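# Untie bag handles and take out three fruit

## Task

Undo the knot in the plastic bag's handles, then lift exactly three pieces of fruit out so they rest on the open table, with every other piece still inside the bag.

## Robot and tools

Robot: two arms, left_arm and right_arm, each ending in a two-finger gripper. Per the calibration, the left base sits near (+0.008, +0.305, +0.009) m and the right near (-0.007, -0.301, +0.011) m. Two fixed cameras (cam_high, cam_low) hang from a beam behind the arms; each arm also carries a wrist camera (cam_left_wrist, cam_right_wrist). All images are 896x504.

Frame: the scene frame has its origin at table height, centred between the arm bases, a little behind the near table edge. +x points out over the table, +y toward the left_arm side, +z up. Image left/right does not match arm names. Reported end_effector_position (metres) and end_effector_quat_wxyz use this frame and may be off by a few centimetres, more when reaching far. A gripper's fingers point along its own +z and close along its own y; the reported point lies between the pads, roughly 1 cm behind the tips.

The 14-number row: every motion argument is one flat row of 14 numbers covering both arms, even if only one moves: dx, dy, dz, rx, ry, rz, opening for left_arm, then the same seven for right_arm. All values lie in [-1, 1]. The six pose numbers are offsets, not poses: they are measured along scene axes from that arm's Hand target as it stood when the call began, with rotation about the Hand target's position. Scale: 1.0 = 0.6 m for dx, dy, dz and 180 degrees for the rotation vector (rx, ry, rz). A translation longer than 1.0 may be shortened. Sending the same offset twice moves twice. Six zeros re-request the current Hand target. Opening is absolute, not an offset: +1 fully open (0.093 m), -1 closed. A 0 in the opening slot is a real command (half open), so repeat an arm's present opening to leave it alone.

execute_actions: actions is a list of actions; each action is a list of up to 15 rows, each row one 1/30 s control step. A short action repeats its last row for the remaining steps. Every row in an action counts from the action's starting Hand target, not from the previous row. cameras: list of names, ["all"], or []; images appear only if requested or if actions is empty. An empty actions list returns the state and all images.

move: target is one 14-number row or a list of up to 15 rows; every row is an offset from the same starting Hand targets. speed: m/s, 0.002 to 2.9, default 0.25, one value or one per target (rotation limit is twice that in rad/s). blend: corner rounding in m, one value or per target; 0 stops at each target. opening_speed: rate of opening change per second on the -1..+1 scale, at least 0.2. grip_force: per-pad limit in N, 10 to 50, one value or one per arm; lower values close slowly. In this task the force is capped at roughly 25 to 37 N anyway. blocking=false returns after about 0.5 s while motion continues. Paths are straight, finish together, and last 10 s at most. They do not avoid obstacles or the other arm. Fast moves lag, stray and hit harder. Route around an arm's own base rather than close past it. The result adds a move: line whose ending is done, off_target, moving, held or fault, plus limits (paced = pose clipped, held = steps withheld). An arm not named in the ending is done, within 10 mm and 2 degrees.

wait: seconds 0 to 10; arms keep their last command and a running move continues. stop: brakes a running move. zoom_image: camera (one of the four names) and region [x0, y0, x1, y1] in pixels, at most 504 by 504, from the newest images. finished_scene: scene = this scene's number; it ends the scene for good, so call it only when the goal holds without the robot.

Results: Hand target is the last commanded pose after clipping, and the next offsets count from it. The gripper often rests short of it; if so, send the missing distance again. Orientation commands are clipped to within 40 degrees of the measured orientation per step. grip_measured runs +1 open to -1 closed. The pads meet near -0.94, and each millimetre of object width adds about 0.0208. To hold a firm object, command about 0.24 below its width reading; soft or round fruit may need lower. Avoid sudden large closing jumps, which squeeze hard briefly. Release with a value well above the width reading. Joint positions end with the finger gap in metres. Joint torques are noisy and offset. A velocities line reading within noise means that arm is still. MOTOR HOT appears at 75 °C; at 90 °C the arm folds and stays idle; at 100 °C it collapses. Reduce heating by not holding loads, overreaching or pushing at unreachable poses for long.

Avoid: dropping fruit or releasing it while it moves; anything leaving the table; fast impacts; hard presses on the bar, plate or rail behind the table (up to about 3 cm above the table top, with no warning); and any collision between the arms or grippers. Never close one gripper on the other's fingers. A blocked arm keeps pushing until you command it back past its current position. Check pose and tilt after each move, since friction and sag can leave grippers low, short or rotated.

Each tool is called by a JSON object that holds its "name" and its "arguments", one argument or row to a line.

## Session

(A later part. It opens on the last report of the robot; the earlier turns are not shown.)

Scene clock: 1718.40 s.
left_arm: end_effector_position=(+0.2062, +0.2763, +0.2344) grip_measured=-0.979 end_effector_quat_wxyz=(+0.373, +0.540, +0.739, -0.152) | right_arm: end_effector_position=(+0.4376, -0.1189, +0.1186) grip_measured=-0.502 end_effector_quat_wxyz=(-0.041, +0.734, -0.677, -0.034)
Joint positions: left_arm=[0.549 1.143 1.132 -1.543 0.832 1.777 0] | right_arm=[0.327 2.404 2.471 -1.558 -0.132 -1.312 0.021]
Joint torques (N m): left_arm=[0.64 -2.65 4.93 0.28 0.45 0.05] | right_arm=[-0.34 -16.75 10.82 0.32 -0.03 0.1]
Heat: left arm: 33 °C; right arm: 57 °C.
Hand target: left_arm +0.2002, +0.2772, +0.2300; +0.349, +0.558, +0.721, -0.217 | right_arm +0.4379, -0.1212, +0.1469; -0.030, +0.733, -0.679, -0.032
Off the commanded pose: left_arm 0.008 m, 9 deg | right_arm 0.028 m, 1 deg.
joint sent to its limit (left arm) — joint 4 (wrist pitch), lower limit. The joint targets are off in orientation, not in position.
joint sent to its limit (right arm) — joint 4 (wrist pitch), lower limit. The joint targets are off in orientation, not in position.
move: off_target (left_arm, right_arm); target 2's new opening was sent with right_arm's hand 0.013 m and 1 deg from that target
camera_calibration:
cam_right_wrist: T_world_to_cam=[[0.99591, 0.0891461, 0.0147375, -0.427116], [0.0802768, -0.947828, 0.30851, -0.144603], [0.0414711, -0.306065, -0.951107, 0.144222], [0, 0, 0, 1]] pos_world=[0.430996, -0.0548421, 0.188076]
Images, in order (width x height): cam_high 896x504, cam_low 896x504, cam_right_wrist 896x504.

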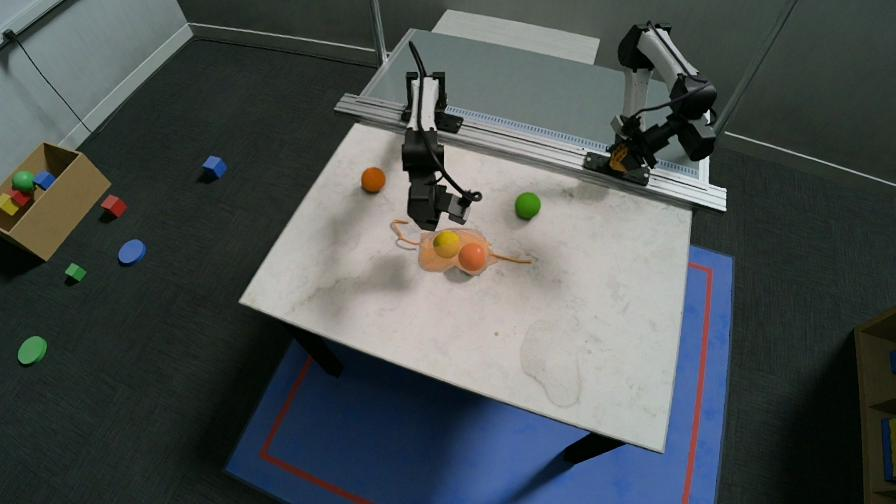

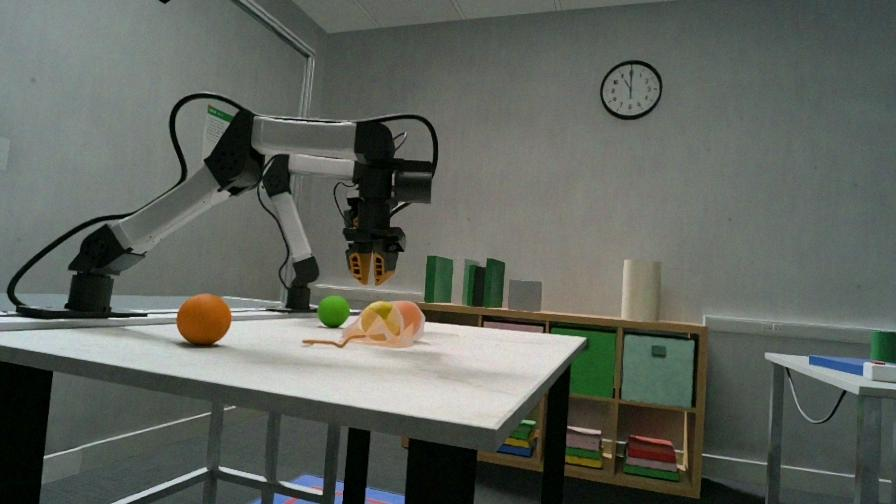

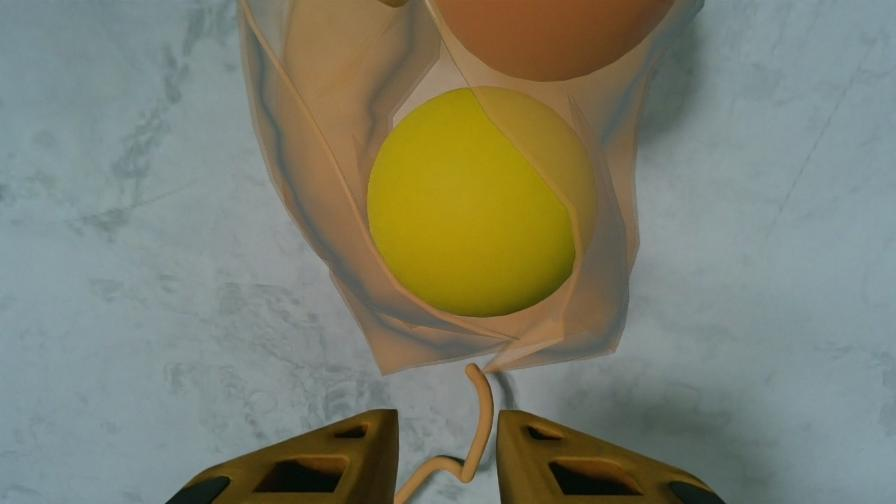

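{"name": "move", "arguments": {
  "target": [0,0,0,0,0,0,-1,0.015,0.06,0.0,0,0,-0.344,0.0],
  "speed": 0.2,
  "cameras": ["cam_right_wrist"]
}}

Scene clock: 1780.07 s.
left_arm: end_effector_position=(+0.2062, +0.2763, +0.2344) grip_measured=-0.979 end_effector_quat_wxyz=(+0.373, +0.540, +0.739, -0.152) | right_arm: end_effector_position=(+0.4463, -0.0845, +0.1468) grip_measured=-0.002 end_effector_quat_wxyz=(+0.079, -0.282, +0.956, +0.023)
Joint positions: left_arm=[0.549 1.143 1.132 -1.543 0.832 1.777 0] | right_arm=[0.411 2.419 2.612 -1.56 -0.054 -0.147 0.045]
Joint torques (N m): left_arm=[0.66 -2.59 4.88 0.28 0.46 0.06] | right_arm=[0.09 -10.97 11.03 0.68 0.11 0.11]
Heat: left arm: 33 °C; right arm: 69 °C.
Hand target: left_arm +0.2002, +0.2772, +0.2300; +0.349, +0.558, +0.721, -0.217 | right_arm +0.4468, -0.0851, +0.1470; +0.043, -0.280, +0.959, +0.012
Off the commanded pose: left_arm 0.008 m, 9 deg | right_arm 0.001 m, 4 deg.
joint sent to its limit (left arm) — joint 4 (wrist pitch), lower limit. The joint targets are off in orientation, not in position.
joint sent to its limit (right arm) — joint 4 (wrist pitch), lower limit. The joint targets are off in orientation, not in position.
move: off_target (left_arm, right_arm)
camera_calibration:
cam_right_wrist: T_world_to_cam=[[0.550871, -0.83459, 0.000887412, -0.316678], [-0.807559, -0.53276, 0.253011, 0.31812], [-0.210687, -0.140093, -0.967463, 0.310092], [0, 0, 0, 1]] pos_world=[0.496682, -0.0513731, 0.219796]
Images, in order (width x height): cam_right_wrist 896x504.

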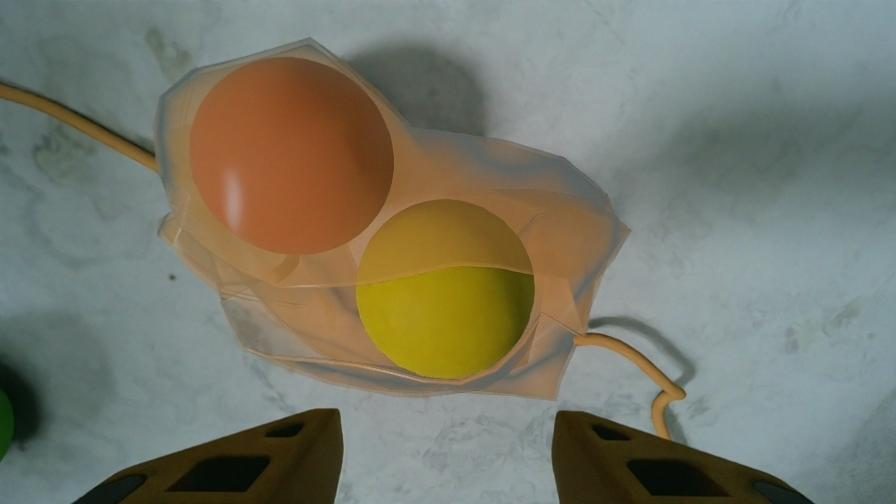

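{"name": "move", "arguments": {
  "target": [0,0,0,0,0,0,-1,-0.007,-0.003,-0.1,0,0,0,-0.25],
  "speed": 0.1,
  "cameras": ["cam_right_wrist","cam_low"]
}}

{"name": "zoom_image", "arguments": {
  "camera": "cam_low",
  "region": [290, 250, 450, 360]
}}

Scene clock: 1833.43 s.
left_arm: end_effector_position=(+0.2062, +0.2763, +0.2344) grip_measured=-0.979 end_effector_quat_wxyz=(+0.373, +0.540, +0.739, -0.152) | right_arm: end_effector_position=(+0.4417, -0.0869, +0.0830) grip_measured=-0.248 end_effector_quat_wxyz=(+0.034, -0.282, +0.959, +0.017)
Joint positions: left_arm=[0.549 1.143 1.132 -1.543 0.832 1.777 0] | right_arm=[0.415 2.419 2.36 -1.399 -0.053 -0.145 0.033]
Joint torques (N m): left_arm=[0.7 -2.62 4.96 0.28 0.44 0.04] | right_arm=[0.18 -14.6 6.53 0.91 0.09 0.08]
Heat: left arm: 33 °C; right arm: 61 °C.
Hand target: left_arm +0.2002, +0.2772, +0.2300; +0.349, +0.558, +0.721, -0.217 | right_arm +0.4426, -0.0869, +0.0869; +0.043, -0.279, +0.959, +0.012
Off the commanded pose: left_arm 0.008 m, 9 deg | right_arm 0.004 m, 1 deg.
joint sent to its limit (left arm) — joint 4 (wrist pitch), lower limit. The joint targets are off in orientation, not in position.
move: off_target (left_arm)
camera_calibration:
cam_right_wrist: T_world_to_cam=[[0.549386, -0.83547, -0.0128803, -0.314393], [-0.783732, -0.520587, 0.338752, 0.312679], [-0.289723, -0.176011, -0.940787, 0.276668], [0, 0, 0, 1]] pos_world=[0.497936, -0.0511925, 0.150316]
Images, in order (width x height): cam_low 896x504, cam_right_wrist 896x504.

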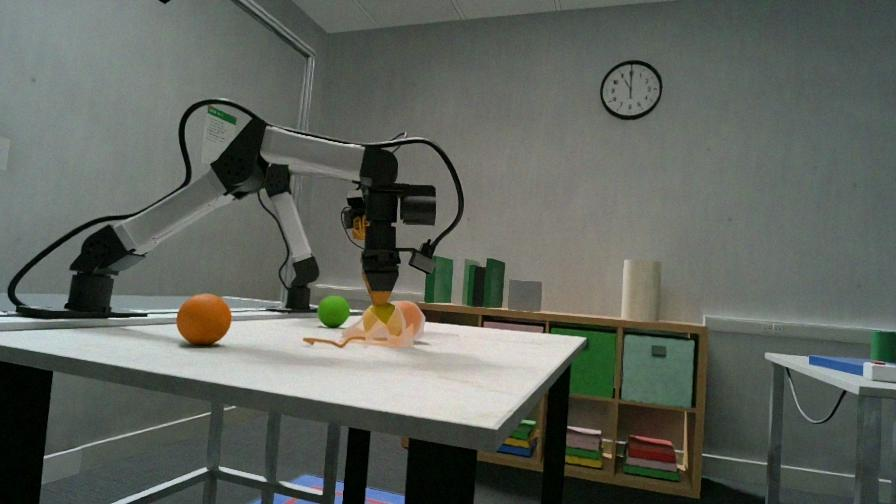

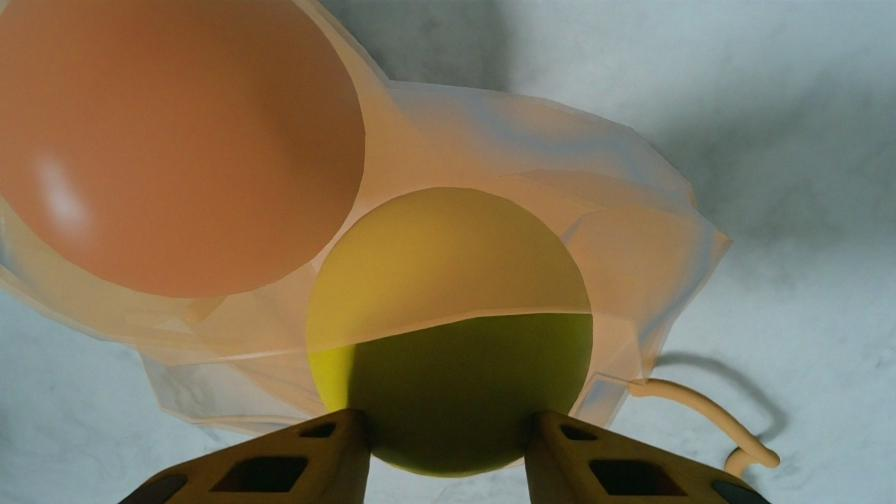

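Scaled by 3.150 from the camera's 896x504 image, which has a finer 1280x720 frame.

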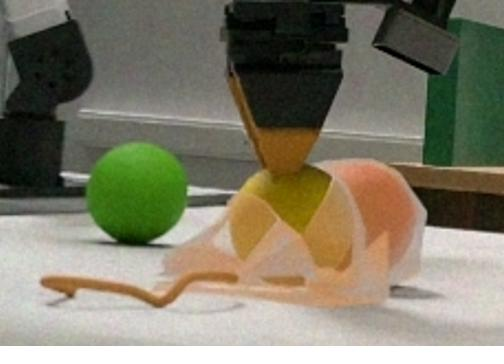

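{"name": "move", "arguments": {
  "target": [
    [0,0,0,0,0,0,-1,0,0,-0.02,0,0,0,0.29],
    [0,0,0,0,0,0,-1,0,0,-0.023,0,0,0,0.6],
    [0,0,0,0,0,0,-1,0,0,-0.04,0,0,0,0.72],
    [0,0,0,0,0,0,-1,0,0,-0.0565,0,0,0,0.8]
  ],
  "speed": 0.05,
  "opening_speed": 0.8,
  "cameras": ["cam_right_wrist","cam_low"]
}}

{"name": "zoom_image", "arguments": {
  "camera": "cam_low",
  "region": [290, 250, 450, 360]
}}

Scene clock: 1922.07 s.
left_arm: end_effector_position=(+0.2062, +0.2763, +0.2344) grip_measured=-0.979 end_effector_quat_wxyz=(+0.373, +0.540, +0.739, -0.152) | right_arm: end_effector_position=(+0.4419, -0.0902, +0.0426) grip_measured=+0.798 end_effector_quat_wxyz=(+0.028, -0.282, +0.959, +0.007)
Joint positions: left_arm=[0.549 1.143 1.132 -1.543 0.832 1.777 0] | right_arm=[0.417 2.417 2.197 -1.251 -0.034 -0.143 0.084]
Joint torques (N m): left_arm=[0.69 -2.59 4.88 0.28 0.46 0.05] | right_arm=[0.08 -15.84 6.72 0.85 -0.08 0.09]
Heat: left arm: 33 °C; right arm: 60 °C.
Hand target: left_arm +0.2002, +0.2772, +0.2300; +0.349, +0.558, +0.721, -0.217 | right_arm +0.4426, -0.0870, +0.0530; +0.043, -0.279, +0.959, +0.012
Off the commanded pose: left_arm 0.008 m, 9 deg | right_arm 0.011 m, 2 deg.
joint sent to its limit (left arm) — joint 4 (wrist pitch), lower limit. The joint targets are off in orientation, not in position.
move: off_target (left_arm, right_arm); target 4's new opening was sent with right_arm's hand 0.011 m and 2 deg from that target
camera_calibration:
cam_right_wrist: T_world_to_cam=[[0.548603, -0.836075, 0.00360159, -0.318148], [-0.782646, -0.512021, 0.353977, 0.324432], [-0.294107, -0.197012, -0.935247, 0.237944], [0, 0, 0, 1]] pos_world=[0.498433, -0.0530022, 0.108841]
Images, in order (width x height): cam_low 896x504, cam_right_wrist 896x504.

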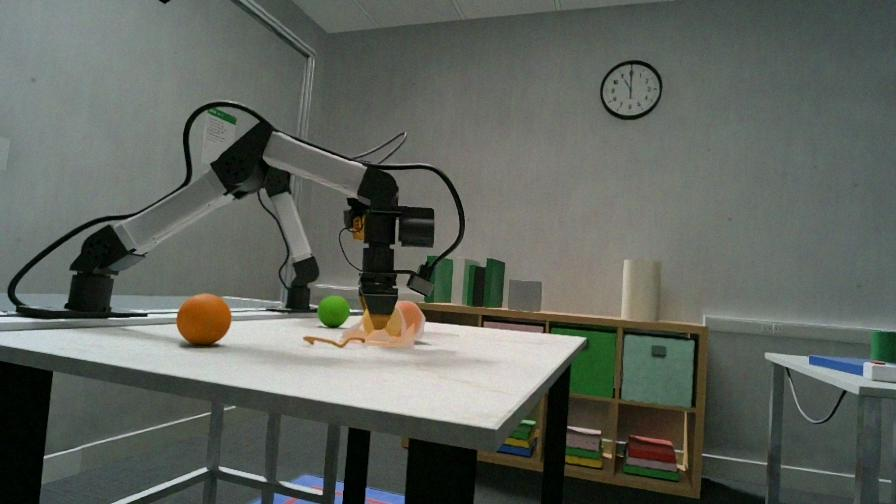

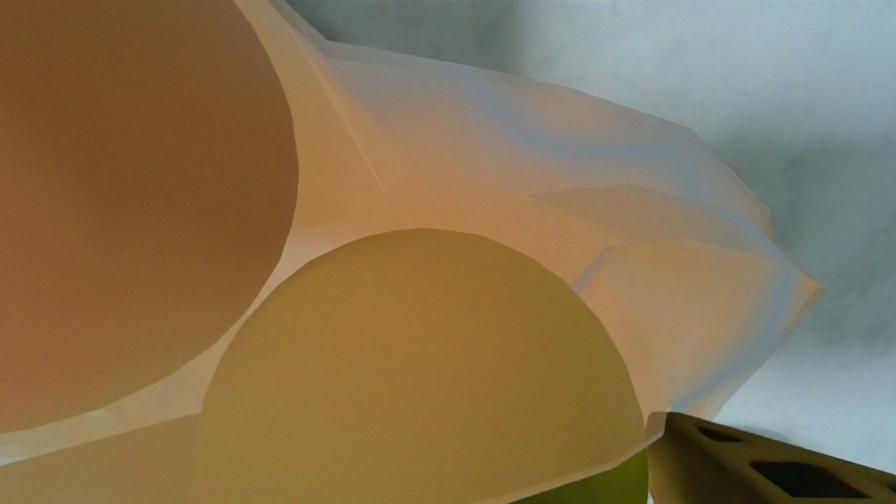

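Scaled by 3.150 from the camera's 896x504 image, which has a finer 1280x720 frame.

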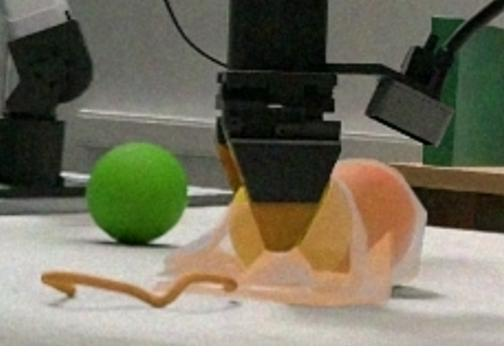

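{"name": "zoom_image", "arguments": {
  "camera": "cam_low",
  "region": [340, 290, 430, 355]
}}

{"name": "zoom_image", "arguments": {
  "camera": "cam_right_wrist",
  "region": [560, 370, 740, 504]
}}

{"name": "zoom_image", "arguments": {
  "camera": "cam_right_wrist",
  "region": [0, 370, 260, 504]
}}

Scaled by 5.600 from the camera's 896x504 image, which has a finer 1280x720 frame.

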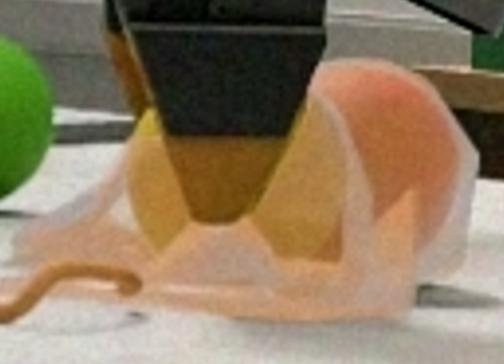

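Scaled by 2.800 from the camera's 896x504 image, which has a finer 1280x720 frame.

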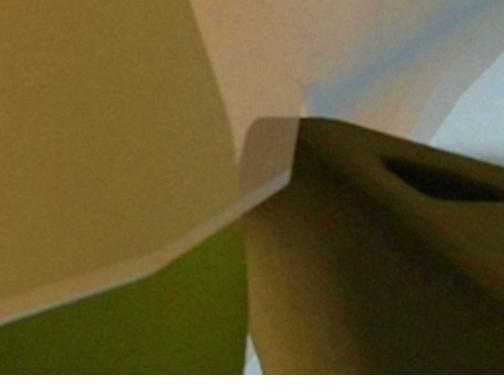

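Scaled by 1.938 from the camera's 896x504 image, which has a finer 1280x720 frame.

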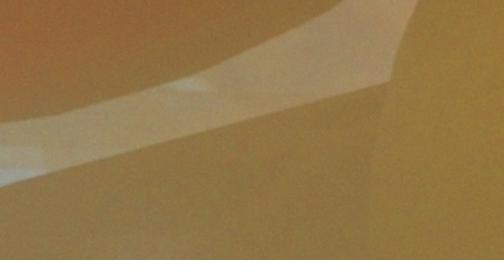

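{"name": "move", "arguments": {
  "target": [0,0,0,0,0,0,-1,0,0,-0.006,0,0,0,0.25],
  "speed": 0.03,
  "opening_speed": 0.5,
  "cameras": ["cam_right_wrist","cam_low"]
}}

{"name": "zoom_image", "arguments": {
  "camera": "cam_low",
  "region": [340, 290, 430, 355]
}}

Scene clock: 1961.30 s.
left_arm: end_effector_position=(+0.2062, +0.2763, +0.2344) grip_measured=-0.979 end_effector_quat_wxyz=(+0.373, +0.540, +0.739, -0.152) | right_arm: end_effector_position=(+0.4415, -0.0904, +0.0392) grip_measured=+0.314 end_effector_quat_wxyz=(+0.028, -0.282, +0.959, +0.007)
Joint positions: left_arm=[0.549 1.143 1.132 -1.543 0.832 1.777 0] | right_arm=[0.417 2.417 2.184 -1.239 -0.034 -0.143 0.06]
Joint torques (N m): left_arm=[0.68 -2.56 5 0.28 0.45 0.05] | right_arm=[-0.01 -15.77 6.8 0.89 -0.07 0.07]
Heat: left arm: 33 °C; right arm: 65 °C.
Hand target: left_arm +0.2002, +0.2772, +0.2300; +0.349, +0.558, +0.721, -0.217 | right_arm +0.4426, -0.0870, +0.0493; +0.043, -0.279, +0.959, +0.012
Off the commanded pose: left_arm 0.008 m, 9 deg | right_arm 0.011 m, 2 deg.
joint sent to its limit (left arm) — joint 4 (wrist pitch), lower limit. The joint targets are off in orientation, not in position.
move: off_target (left_arm, right_arm)
camera_calibration:
cam_right_wrist: T_world_to_cam=[[0.548604, -0.836076, 0.00328786, -0.318105], [-0.782147, -0.511821, 0.355367, 0.324948], [-0.295431, -0.197527, -0.934721, 0.235121], [0, 0, 0, 1]] pos_world=[0.498133, -0.0532025, 0.105343]
Images, in order (width x height): cam_low 896x504, cam_right_wrist 896x504.

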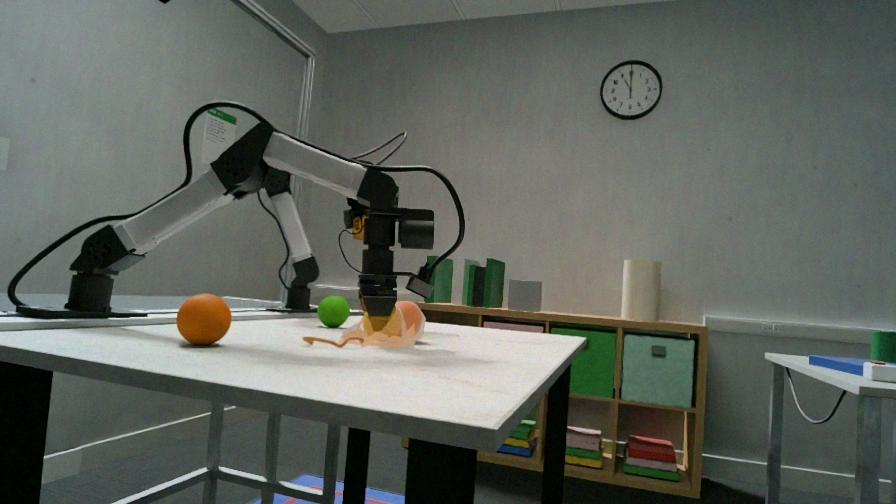

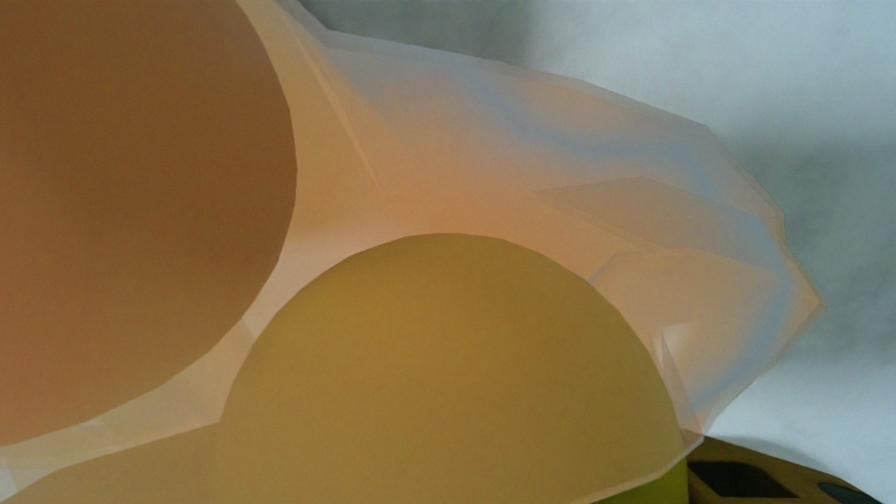

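Scaled by 5.600 from the camera's 896x504 image, which has a finer 1280x720 frame.

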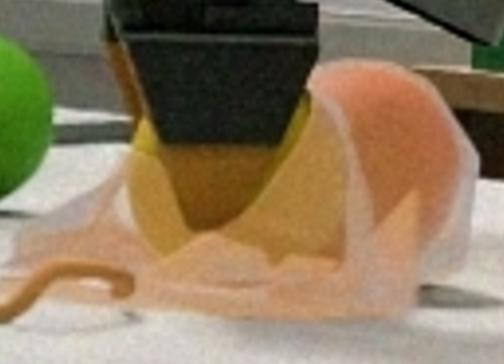

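{"name": "move", "arguments": {
  "target": [0,0,0,0,0,0,-1,-0.01,-0.005,0.10,0,0,0,0.25],
  "speed": 0.05,
  "cameras": ["cam_right_wrist","cam_low","cam_high"]
}}

{"name": "zoom_image", "arguments": {
  "camera": "cam_low",
  "region": [320, 250, 440, 355]
}}

{"name": "zoom_image", "arguments": {
  "camera": "cam_high",
  "region": [400, 190, 560, 280]
}}

Scene clock: 1973.57 s.
left_arm: end_effector_position=(+0.2062, +0.2763, +0.2344) grip_measured=-0.979 end_effector_quat_wxyz=(+0.373, +0.540, +0.739, -0.152) | right_arm: end_effector_position=(+0.4346, -0.0923, +0.0803) grip_measured=+0.314 end_effector_quat_wxyz=(+0.017, -0.282, +0.959, +0.005)
Joint positions: left_arm=[0.549 1.143 1.132 -1.543 0.832 1.777 0] | right_arm=[0.417 2.417 2.348 -1.424 -0.034 -0.143 0.06]
Joint torques (N m): left_arm=[0.69 -2.58 4.96 0.28 0.46 0.04] | right_arm=[-0.18 -16.92 11.7 0.41 -0.08 0.05]
Heat: left arm: 33 °C; right arm: 66 °C.
Hand target: left_arm +0.2002, +0.2772, +0.2300; +0.349, +0.558, +0.721, -0.217 | right_arm +0.4367, -0.0900, +0.1094; +0.043, -0.279, +0.959, +0.012
Off the commanded pose: left_arm 0.008 m, 9 deg | right_arm 0.029 m, 3 deg.
joint sent to its limit (left arm) — joint 4 (wrist pitch), lower limit. The joint targets are off in orientation, not in position.
move: off_target (left_arm, right_arm)
camera_calibration:
cam_right_wrist: T_world_to_cam=[[0.548148, -0.836381, 0.0000710879, -0.315602], [-0.775352, -0.508118, 0.375026, 0.299687], [-0.313629, -0.205625, -0.927014, 0.277601], [0, 0, 0, 1]] pos_world=[0.492423, -0.0546058, 0.144972]
Images, in order (width x height): cam_high 896x504, cam_low 896x504, cam_right_wrist 896x504.

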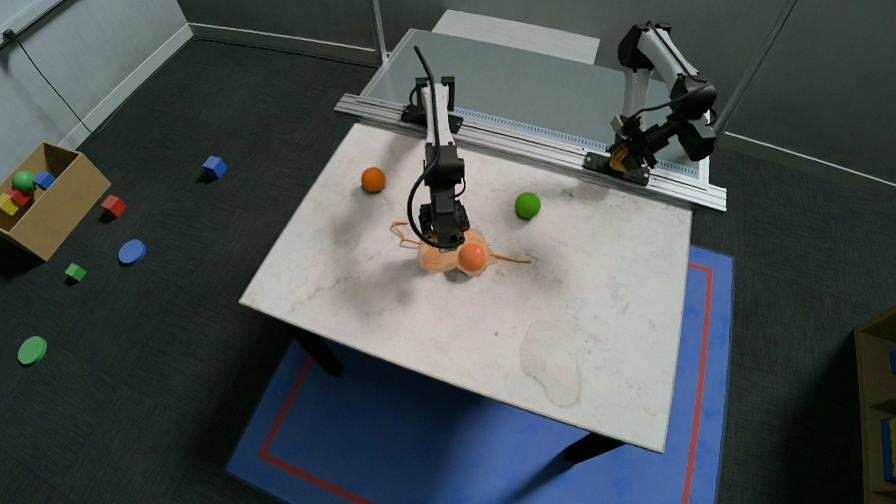

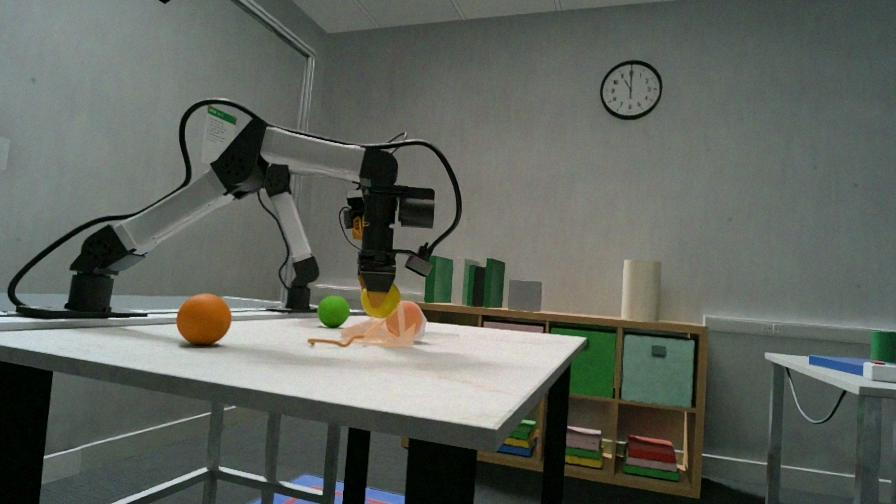

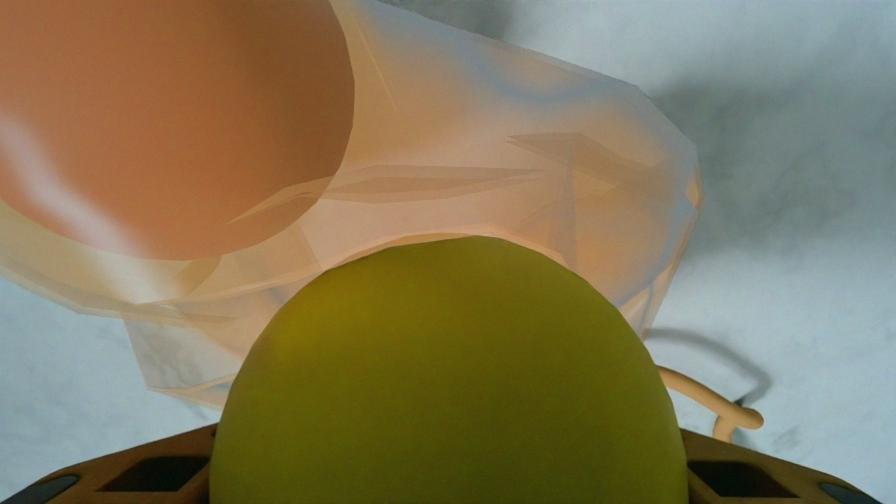

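Scaled by 4.200 from the camera's 896x504 image, which has a finer 1280x720 frame.

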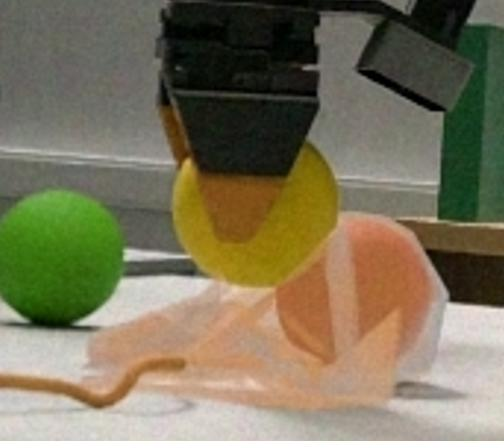

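Scaled by 3.150 from the camera's 896x504 image, which has a finer 1280x720 frame.

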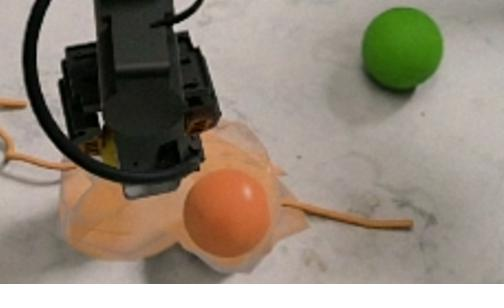

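{"name": "move", "arguments": {
  "target": [0,0,0,0,0,0,-1,-0.03,-0.03,0.09,0,0,0,0.25],
  "speed": 0.08,
  "cameras": ["cam_right_wrist","cam_low"]
}}

{"name": "zoom_image", "arguments": {
  "camera": "cam_low",
  "region": [320, 250, 440, 355]
}}

Scene clock: 1982.23 s.
left_arm: end_effector_position=(+0.2062, +0.2763, +0.2344) grip_measured=-0.979 end_effector_quat_wxyz=(+0.373, +0.540, +0.739, -0.152) | right_arm: end_effector_position=(+0.4190, -0.1042, +0.1356) grip_measured=+0.314 end_effector_quat_wxyz=(+0.026, -0.280, +0.960, +0.006)
Joint positions: left_arm=[0.549 1.143 1.132 -1.543 0.832 1.777 0] | right_arm=[0.404 2.328 2.411 -1.559 -0.034 -0.153 0.06]
Joint torques (N m): left_arm=[0.69 -2.61 4.92 0.29 0.44 0.05] | right_arm=[-1.09 -16.46 10.47 0.43 -0.11 -0.1]
Heat: left arm: 33 °C; right arm: 67 °C.
Hand target: left_arm +0.2002, +0.2772, +0.2300; +0.349, +0.558, +0.721, -0.217 | right_arm +0.4186, -0.1079, +0.1634; +0.043, -0.279, +0.959, +0.012
Off the commanded pose: left_arm 0.008 m, 9 deg | right_arm 0.028 m, 2 deg.
joint sent to its limit (left arm) — joint 4 (wrist pitch), lower limit. The joint targets are off in orientation, not in position.
joint sent to its limit (right arm) — joint 4 (wrist pitch), lower limit. The joint targets still meet the commanded pose.
move: off_target (left_arm, right_arm)
camera_calibration:
cam_right_wrist: T_world_to_cam=[[0.54599, -0.837784, 0.00351112, -0.316692], [-0.782764, -0.508631, 0.358573, 0.266192], [-0.298621, -0.198526, -0.933495, 0.316965], [0, 0, 0, 1]] pos_world=[0.475929, -0.0670001, 0.201547]
Images, in order (width x height): cam_low 896x504, cam_right_wrist 896x504.

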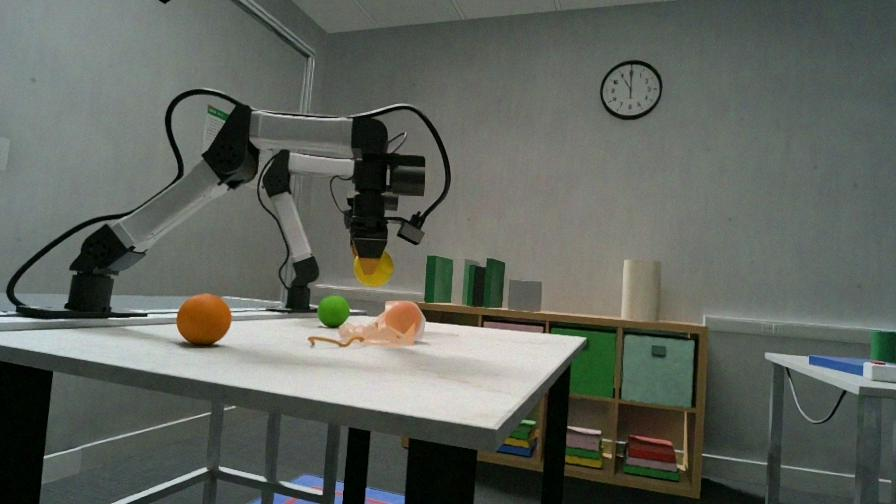

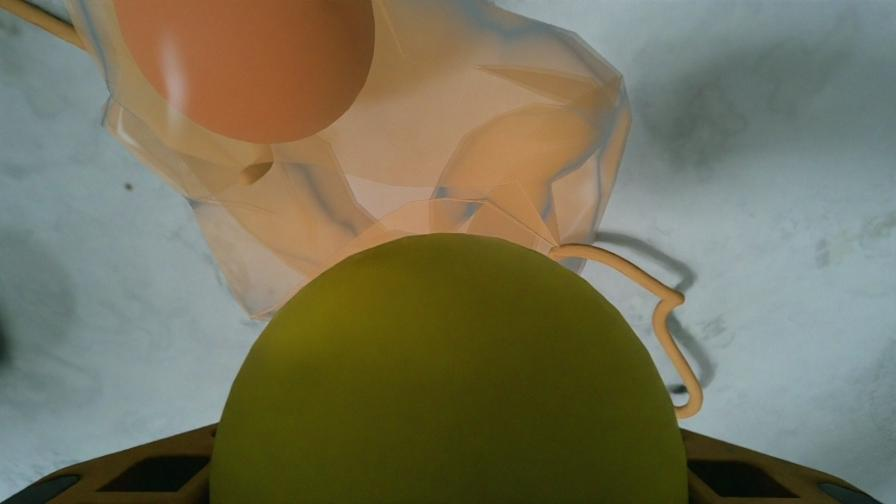

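Scaled by 4.200 from the camera's 896x504 image, which has a finer 1280x720 frame.

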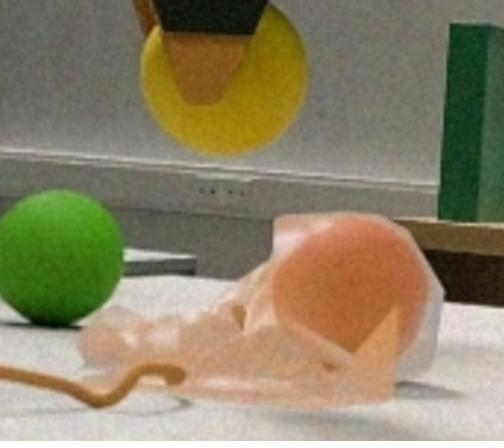

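{"name": "move", "arguments": {
  "target": [
    [0,0,0,0,0,0,-1,-0.231,-0.1535,-0.022,0,0,0,0.25],
    [0,0,0,0,0,0,-1,-0.231,-0.1535,-0.15,0,0,0,0.25]
  ],
  "speed": [0.15,0.1],
  "blend": [0.03,0],
  "cameras": ["cam_right_wrist","cam_low"]
}}

{"name": "zoom_image", "arguments": {
  "camera": "cam_low",
  "region": [220, 250, 430, 355]
}}

Scene clock: 2008.77 s.
left_arm: end_effector_position=(+0.2062, +0.2763, +0.2344) grip_measured=-0.979 end_effector_quat_wxyz=(+0.373, +0.540, +0.739, -0.152) | right_arm: end_effector_position=(+0.2803, -0.2001, +0.0781) grip_measured=+0.314 end_effector_quat_wxyz=(+0.044, -0.279, +0.959, +0.007)
Joint positions: left_arm=[0.549 1.143 1.132 -1.543 0.832 1.777 0] | right_arm=[0.297 1.592 1.119 -0.972 -0.045 -0.258 0.06]
Joint torques (N m): left_arm=[0.75 -2.58 4.9 0.28 0.45 0.05] | right_arm=[-0.47 -5.76 6.91 0.95 -0.14 -0.06]
Heat: left arm: 33 °C; right arm: 63 °C.
Hand target: left_arm +0.2002, +0.2772, +0.2300; +0.349, +0.558, +0.721, -0.217 | right_arm +0.2800, -0.2000, +0.0734; +0.043, -0.280, +0.959, +0.012
Off the commanded pose: left_arm 0.008 m, 9 deg | right_arm 0.005 m, 1 deg.
joint sent to its limit (left arm) — joint 4 (wrist pitch), lower limit. The joint targets are off in orientation, not in position.
move: off_target (left_arm)
camera_calibration:
cam_right_wrist: T_world_to_cam=[[0.544499, -0.838676, 0.0120221, -0.321559], [-0.794957, -0.511437, 0.326306, 0.134836], [-0.267516, -0.18723, -0.945188, 0.197245], [0, 0, 0, 1]] pos_world=[0.335043, -0.163793, 0.146302]
Images, in order (width x height): cam_low 896x504, cam_right_wrist 896x504.

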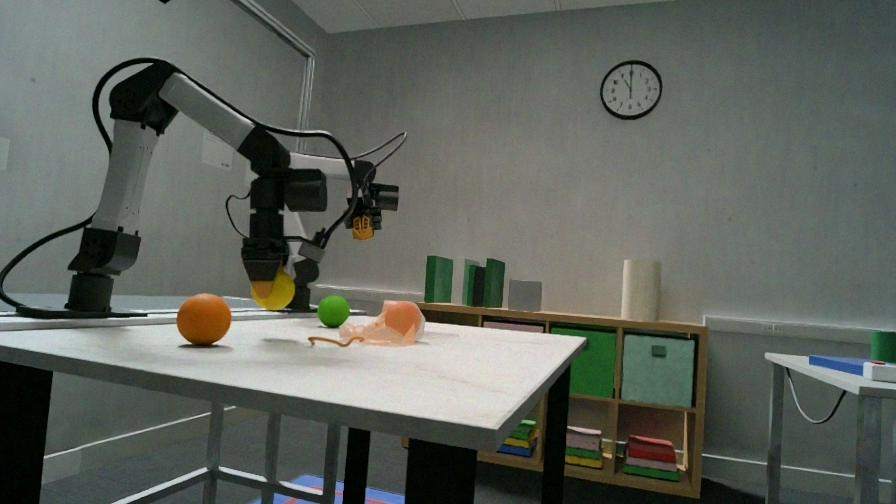

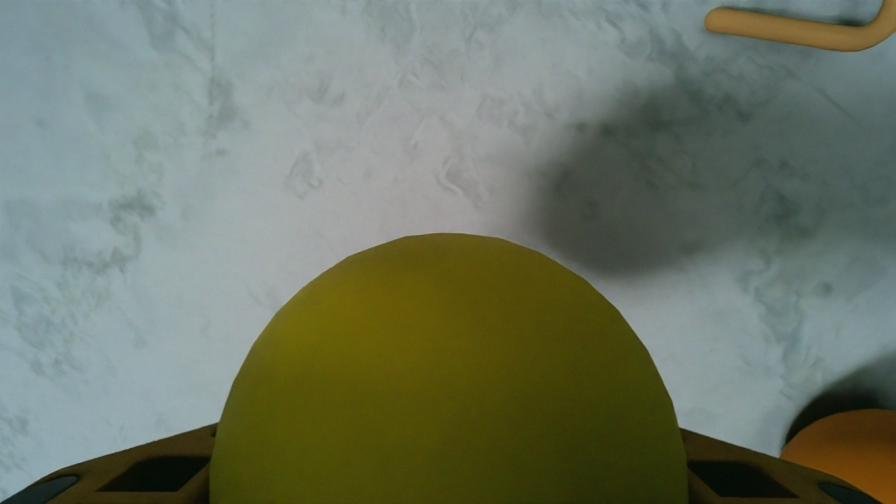

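Scaled by 2.400 from the camera's 896x504 image, which has a finer 1280x720 frame.

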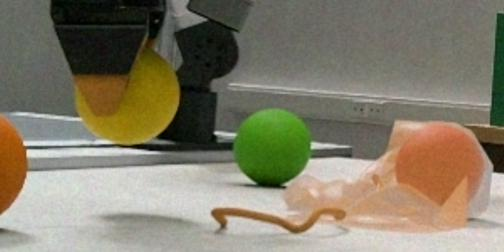

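{"name": "move", "arguments": {
  "target": [
    [0,0,0,0,0,0,-1,0,0,-0.05,0,0,0,0.25],
    [0,0,0,0,0,0,-1,0,0,-0.068,0,0,0,0.25]
  ],
  "speed": [0.06,0.02],
  "blend": [0.003,0],
  "cameras": ["cam_low"]
}}

{"name": "zoom_image", "arguments": {
  "camera": "cam_low",
  "region": [220, 270, 330, 350]
}}

Scene clock: 2018.03 s.
left_arm: end_effector_position=(+0.2062, +0.2763, +0.2344) grip_measured=-0.979 end_effector_quat_wxyz=(+0.373, +0.540, +0.739, -0.152) | right_arm: end_effector_position=(+0.2819, -0.2010, +0.0383) grip_measured=+0.314 end_effector_quat_wxyz=(+0.046, -0.280, +0.959, +0.007)
Joint positions: left_arm=[0.549 1.143 1.132 -1.543 0.832 1.777 0] | right_arm=[0.297 1.647 1.01 -0.804 -0.045 -0.258 0.06]
Joint torques (N m): left_arm=[0.69 -2.61 5 0.27 0.45 0.05] | right_arm=[-0.27 -5.71 6.45 0.97 -0.11 0.01]
Heat: left arm: 33 °C; right arm: 60 °C.
Hand target: left_arm +0.2002, +0.2772, +0.2300; +0.349, +0.558, +0.721, -0.217 | right_arm +0.2800, -0.2000, +0.0327; +0.043, -0.280, +0.959, +0.012
Off the commanded pose: left_arm 0.008 m, 9 deg | right_arm 0.006 m, 1 deg.
joint sent to its limit (left arm) — joint 4 (wrist pitch), lower limit. The joint targets are off in orientation, not in position.
move: off_target (left_arm)
Images, in order (width x height): cam_low 896x504.

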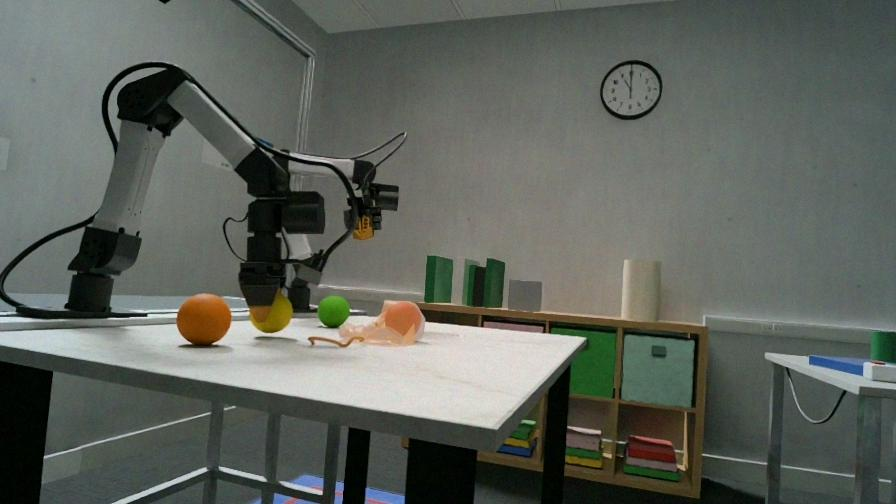

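Scaled by 4.582 from the camera's 896x504 image, which has a finer 1280x720 frame.

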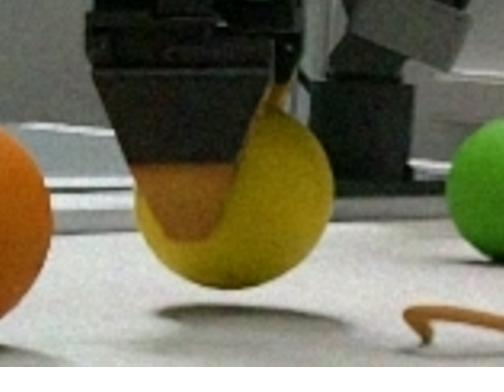

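{"name": "move", "arguments": {
  "target": [0,0,0,0,0,0,-1,0,0,-0.009,0,0,0,0.25],
  "speed": 0.02,
  "cameras": ["cam_low"]
}}

{"name": "zoom_image", "arguments": {
  "camera": "cam_low",
  "region": [220, 270, 330, 350]
}}

Scene clock: 2026.37 s.
left_arm: end_effector_position=(+0.2062, +0.2763, +0.2344) grip_measured=-0.979 end_effector_quat_wxyz=(+0.373, +0.540, +0.739, -0.152) | right_arm: end_effector_position=(+0.2820, -0.2011, +0.0328) grip_measured=+0.314 end_effector_quat_wxyz=(+0.046, -0.280, +0.959, +0.007)
Joint positions: left_arm=[0.549 1.143 1.132 -1.543 0.832 1.777 0] | right_arm=[0.297 1.657 0.998 -0.782 -0.045 -0.258 0.06]
Joint torques (N m): left_arm=[0.65 -2.62 4.85 0.29 0.45 0.05] | right_arm=[-0.06 -5.86 6.46 0.98 -0.11 0]
Heat: left arm: 33 °C; right arm: 58 °C.
Hand target: left_arm +0.2002, +0.2772, +0.2300; +0.349, +0.558, +0.721, -0.217 | right_arm +0.2800, -0.2000, +0.0273; +0.043, -0.280, +0.959, +0.012
Off the commanded pose: left_arm 0.008 m, 9 deg | right_arm 0.006 m, 1 deg.
joint sent to its limit (left arm) — joint 4 (wrist pitch), lower limit. The joint targets are off in orientation, not in position.
move: off_target (left_arm)
Images, in order (width x height): cam_low 896x504.

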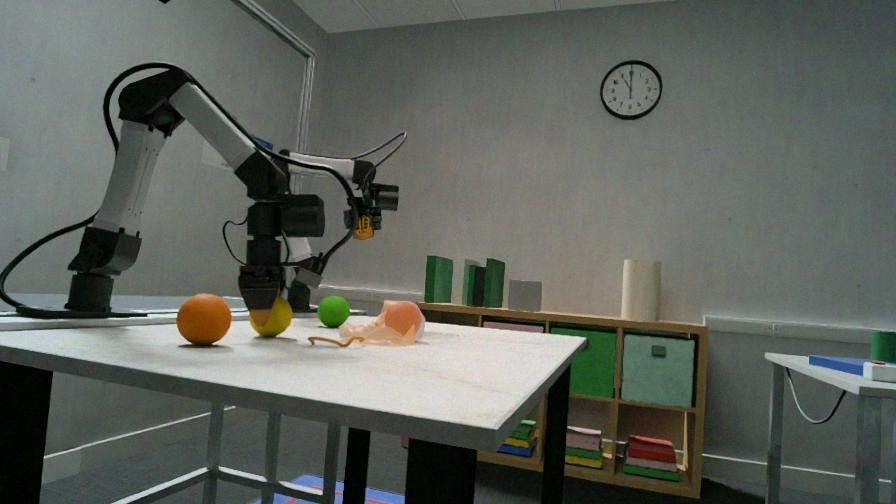

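Scaled by 4.582 from the camera's 896x504 image, which has a finer 1280x720 frame.

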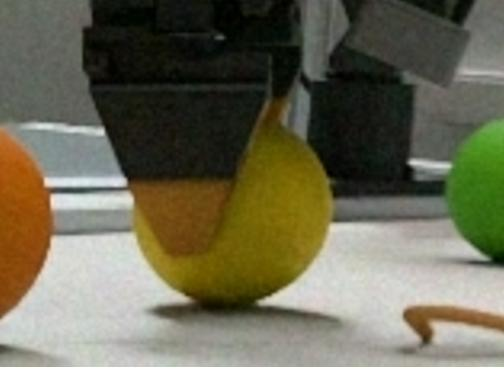

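{"name": "move", "arguments": {
  "target": [0,0,0,0,0,0,-1,0,0,-0.0035,0,0,0,0.25],
  "speed": 0.02,
  "cameras": ["cam_low"]
}}

{"name": "zoom_image", "arguments": {
  "camera": "cam_low",
  "region": [220, 270, 330, 350]
}}

Scene clock: 2033.33 s.
left_arm: end_effector_position=(+0.2062, +0.2763, +0.2344) grip_measured=-0.979 end_effector_quat_wxyz=(+0.373, +0.540, +0.739, -0.152) | right_arm: end_effector_position=(+0.2839, -0.2005, +0.0330) grip_measured=+0.314 end_effector_quat_wxyz=(+0.050, -0.280, +0.959, +0.007)
Joint positions: left_arm=[0.549 1.143 1.132 -1.543 0.832 1.777 0] | right_arm=[0.297 1.657 0.998 -0.773 -0.045 -0.258 0.06]
Joint torques (N m): left_arm=[0.65 -2.58 4.89 0.29 0.47 0.07] | right_arm=[-0.18 -5.41 5.94 1.04 -0.13 0.03]
Heat: left arm: 33 °C; right arm: 56 °C.
Hand target: left_arm +0.2002, +0.2772, +0.2300; +0.349, +0.558, +0.721, -0.217 | right_arm +0.2800, -0.2000, +0.0252; +0.043, -0.280, +0.959, +0.012
Off the commanded pose: left_arm 0.008 m, 9 deg | right_arm 0.009 m, 1 deg.
joint sent to its limit (left arm) — joint 4 (wrist pitch), lower limit. The joint targets are off in orientation, not in position.
move: off_target (left_arm)
Images, in order (width x height): cam_low 896x504.

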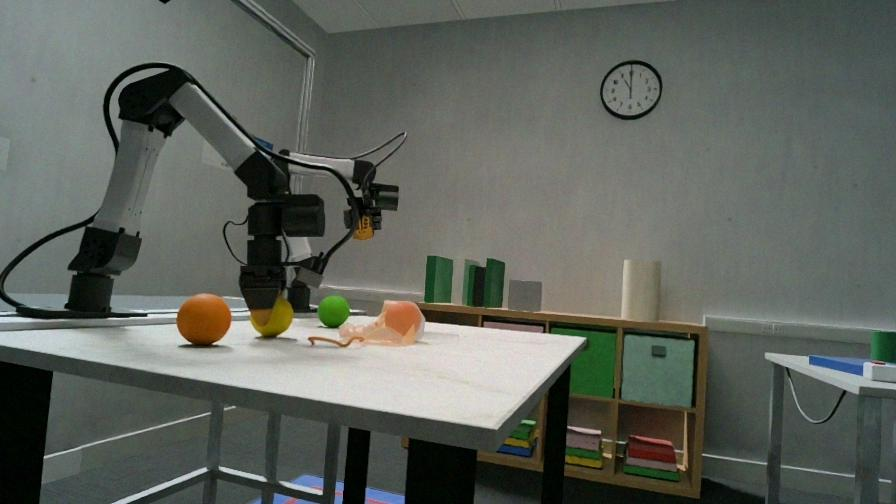

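Scaled by 4.582 from the camera's 896x504 image, which has a finer 1280x720 frame.

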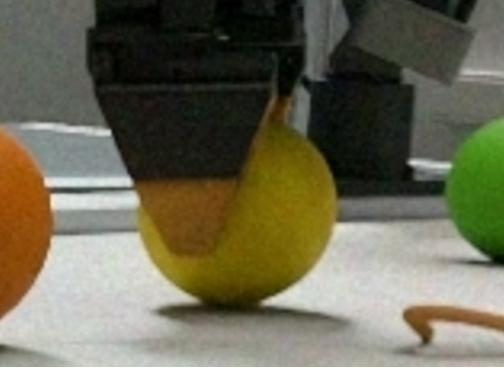

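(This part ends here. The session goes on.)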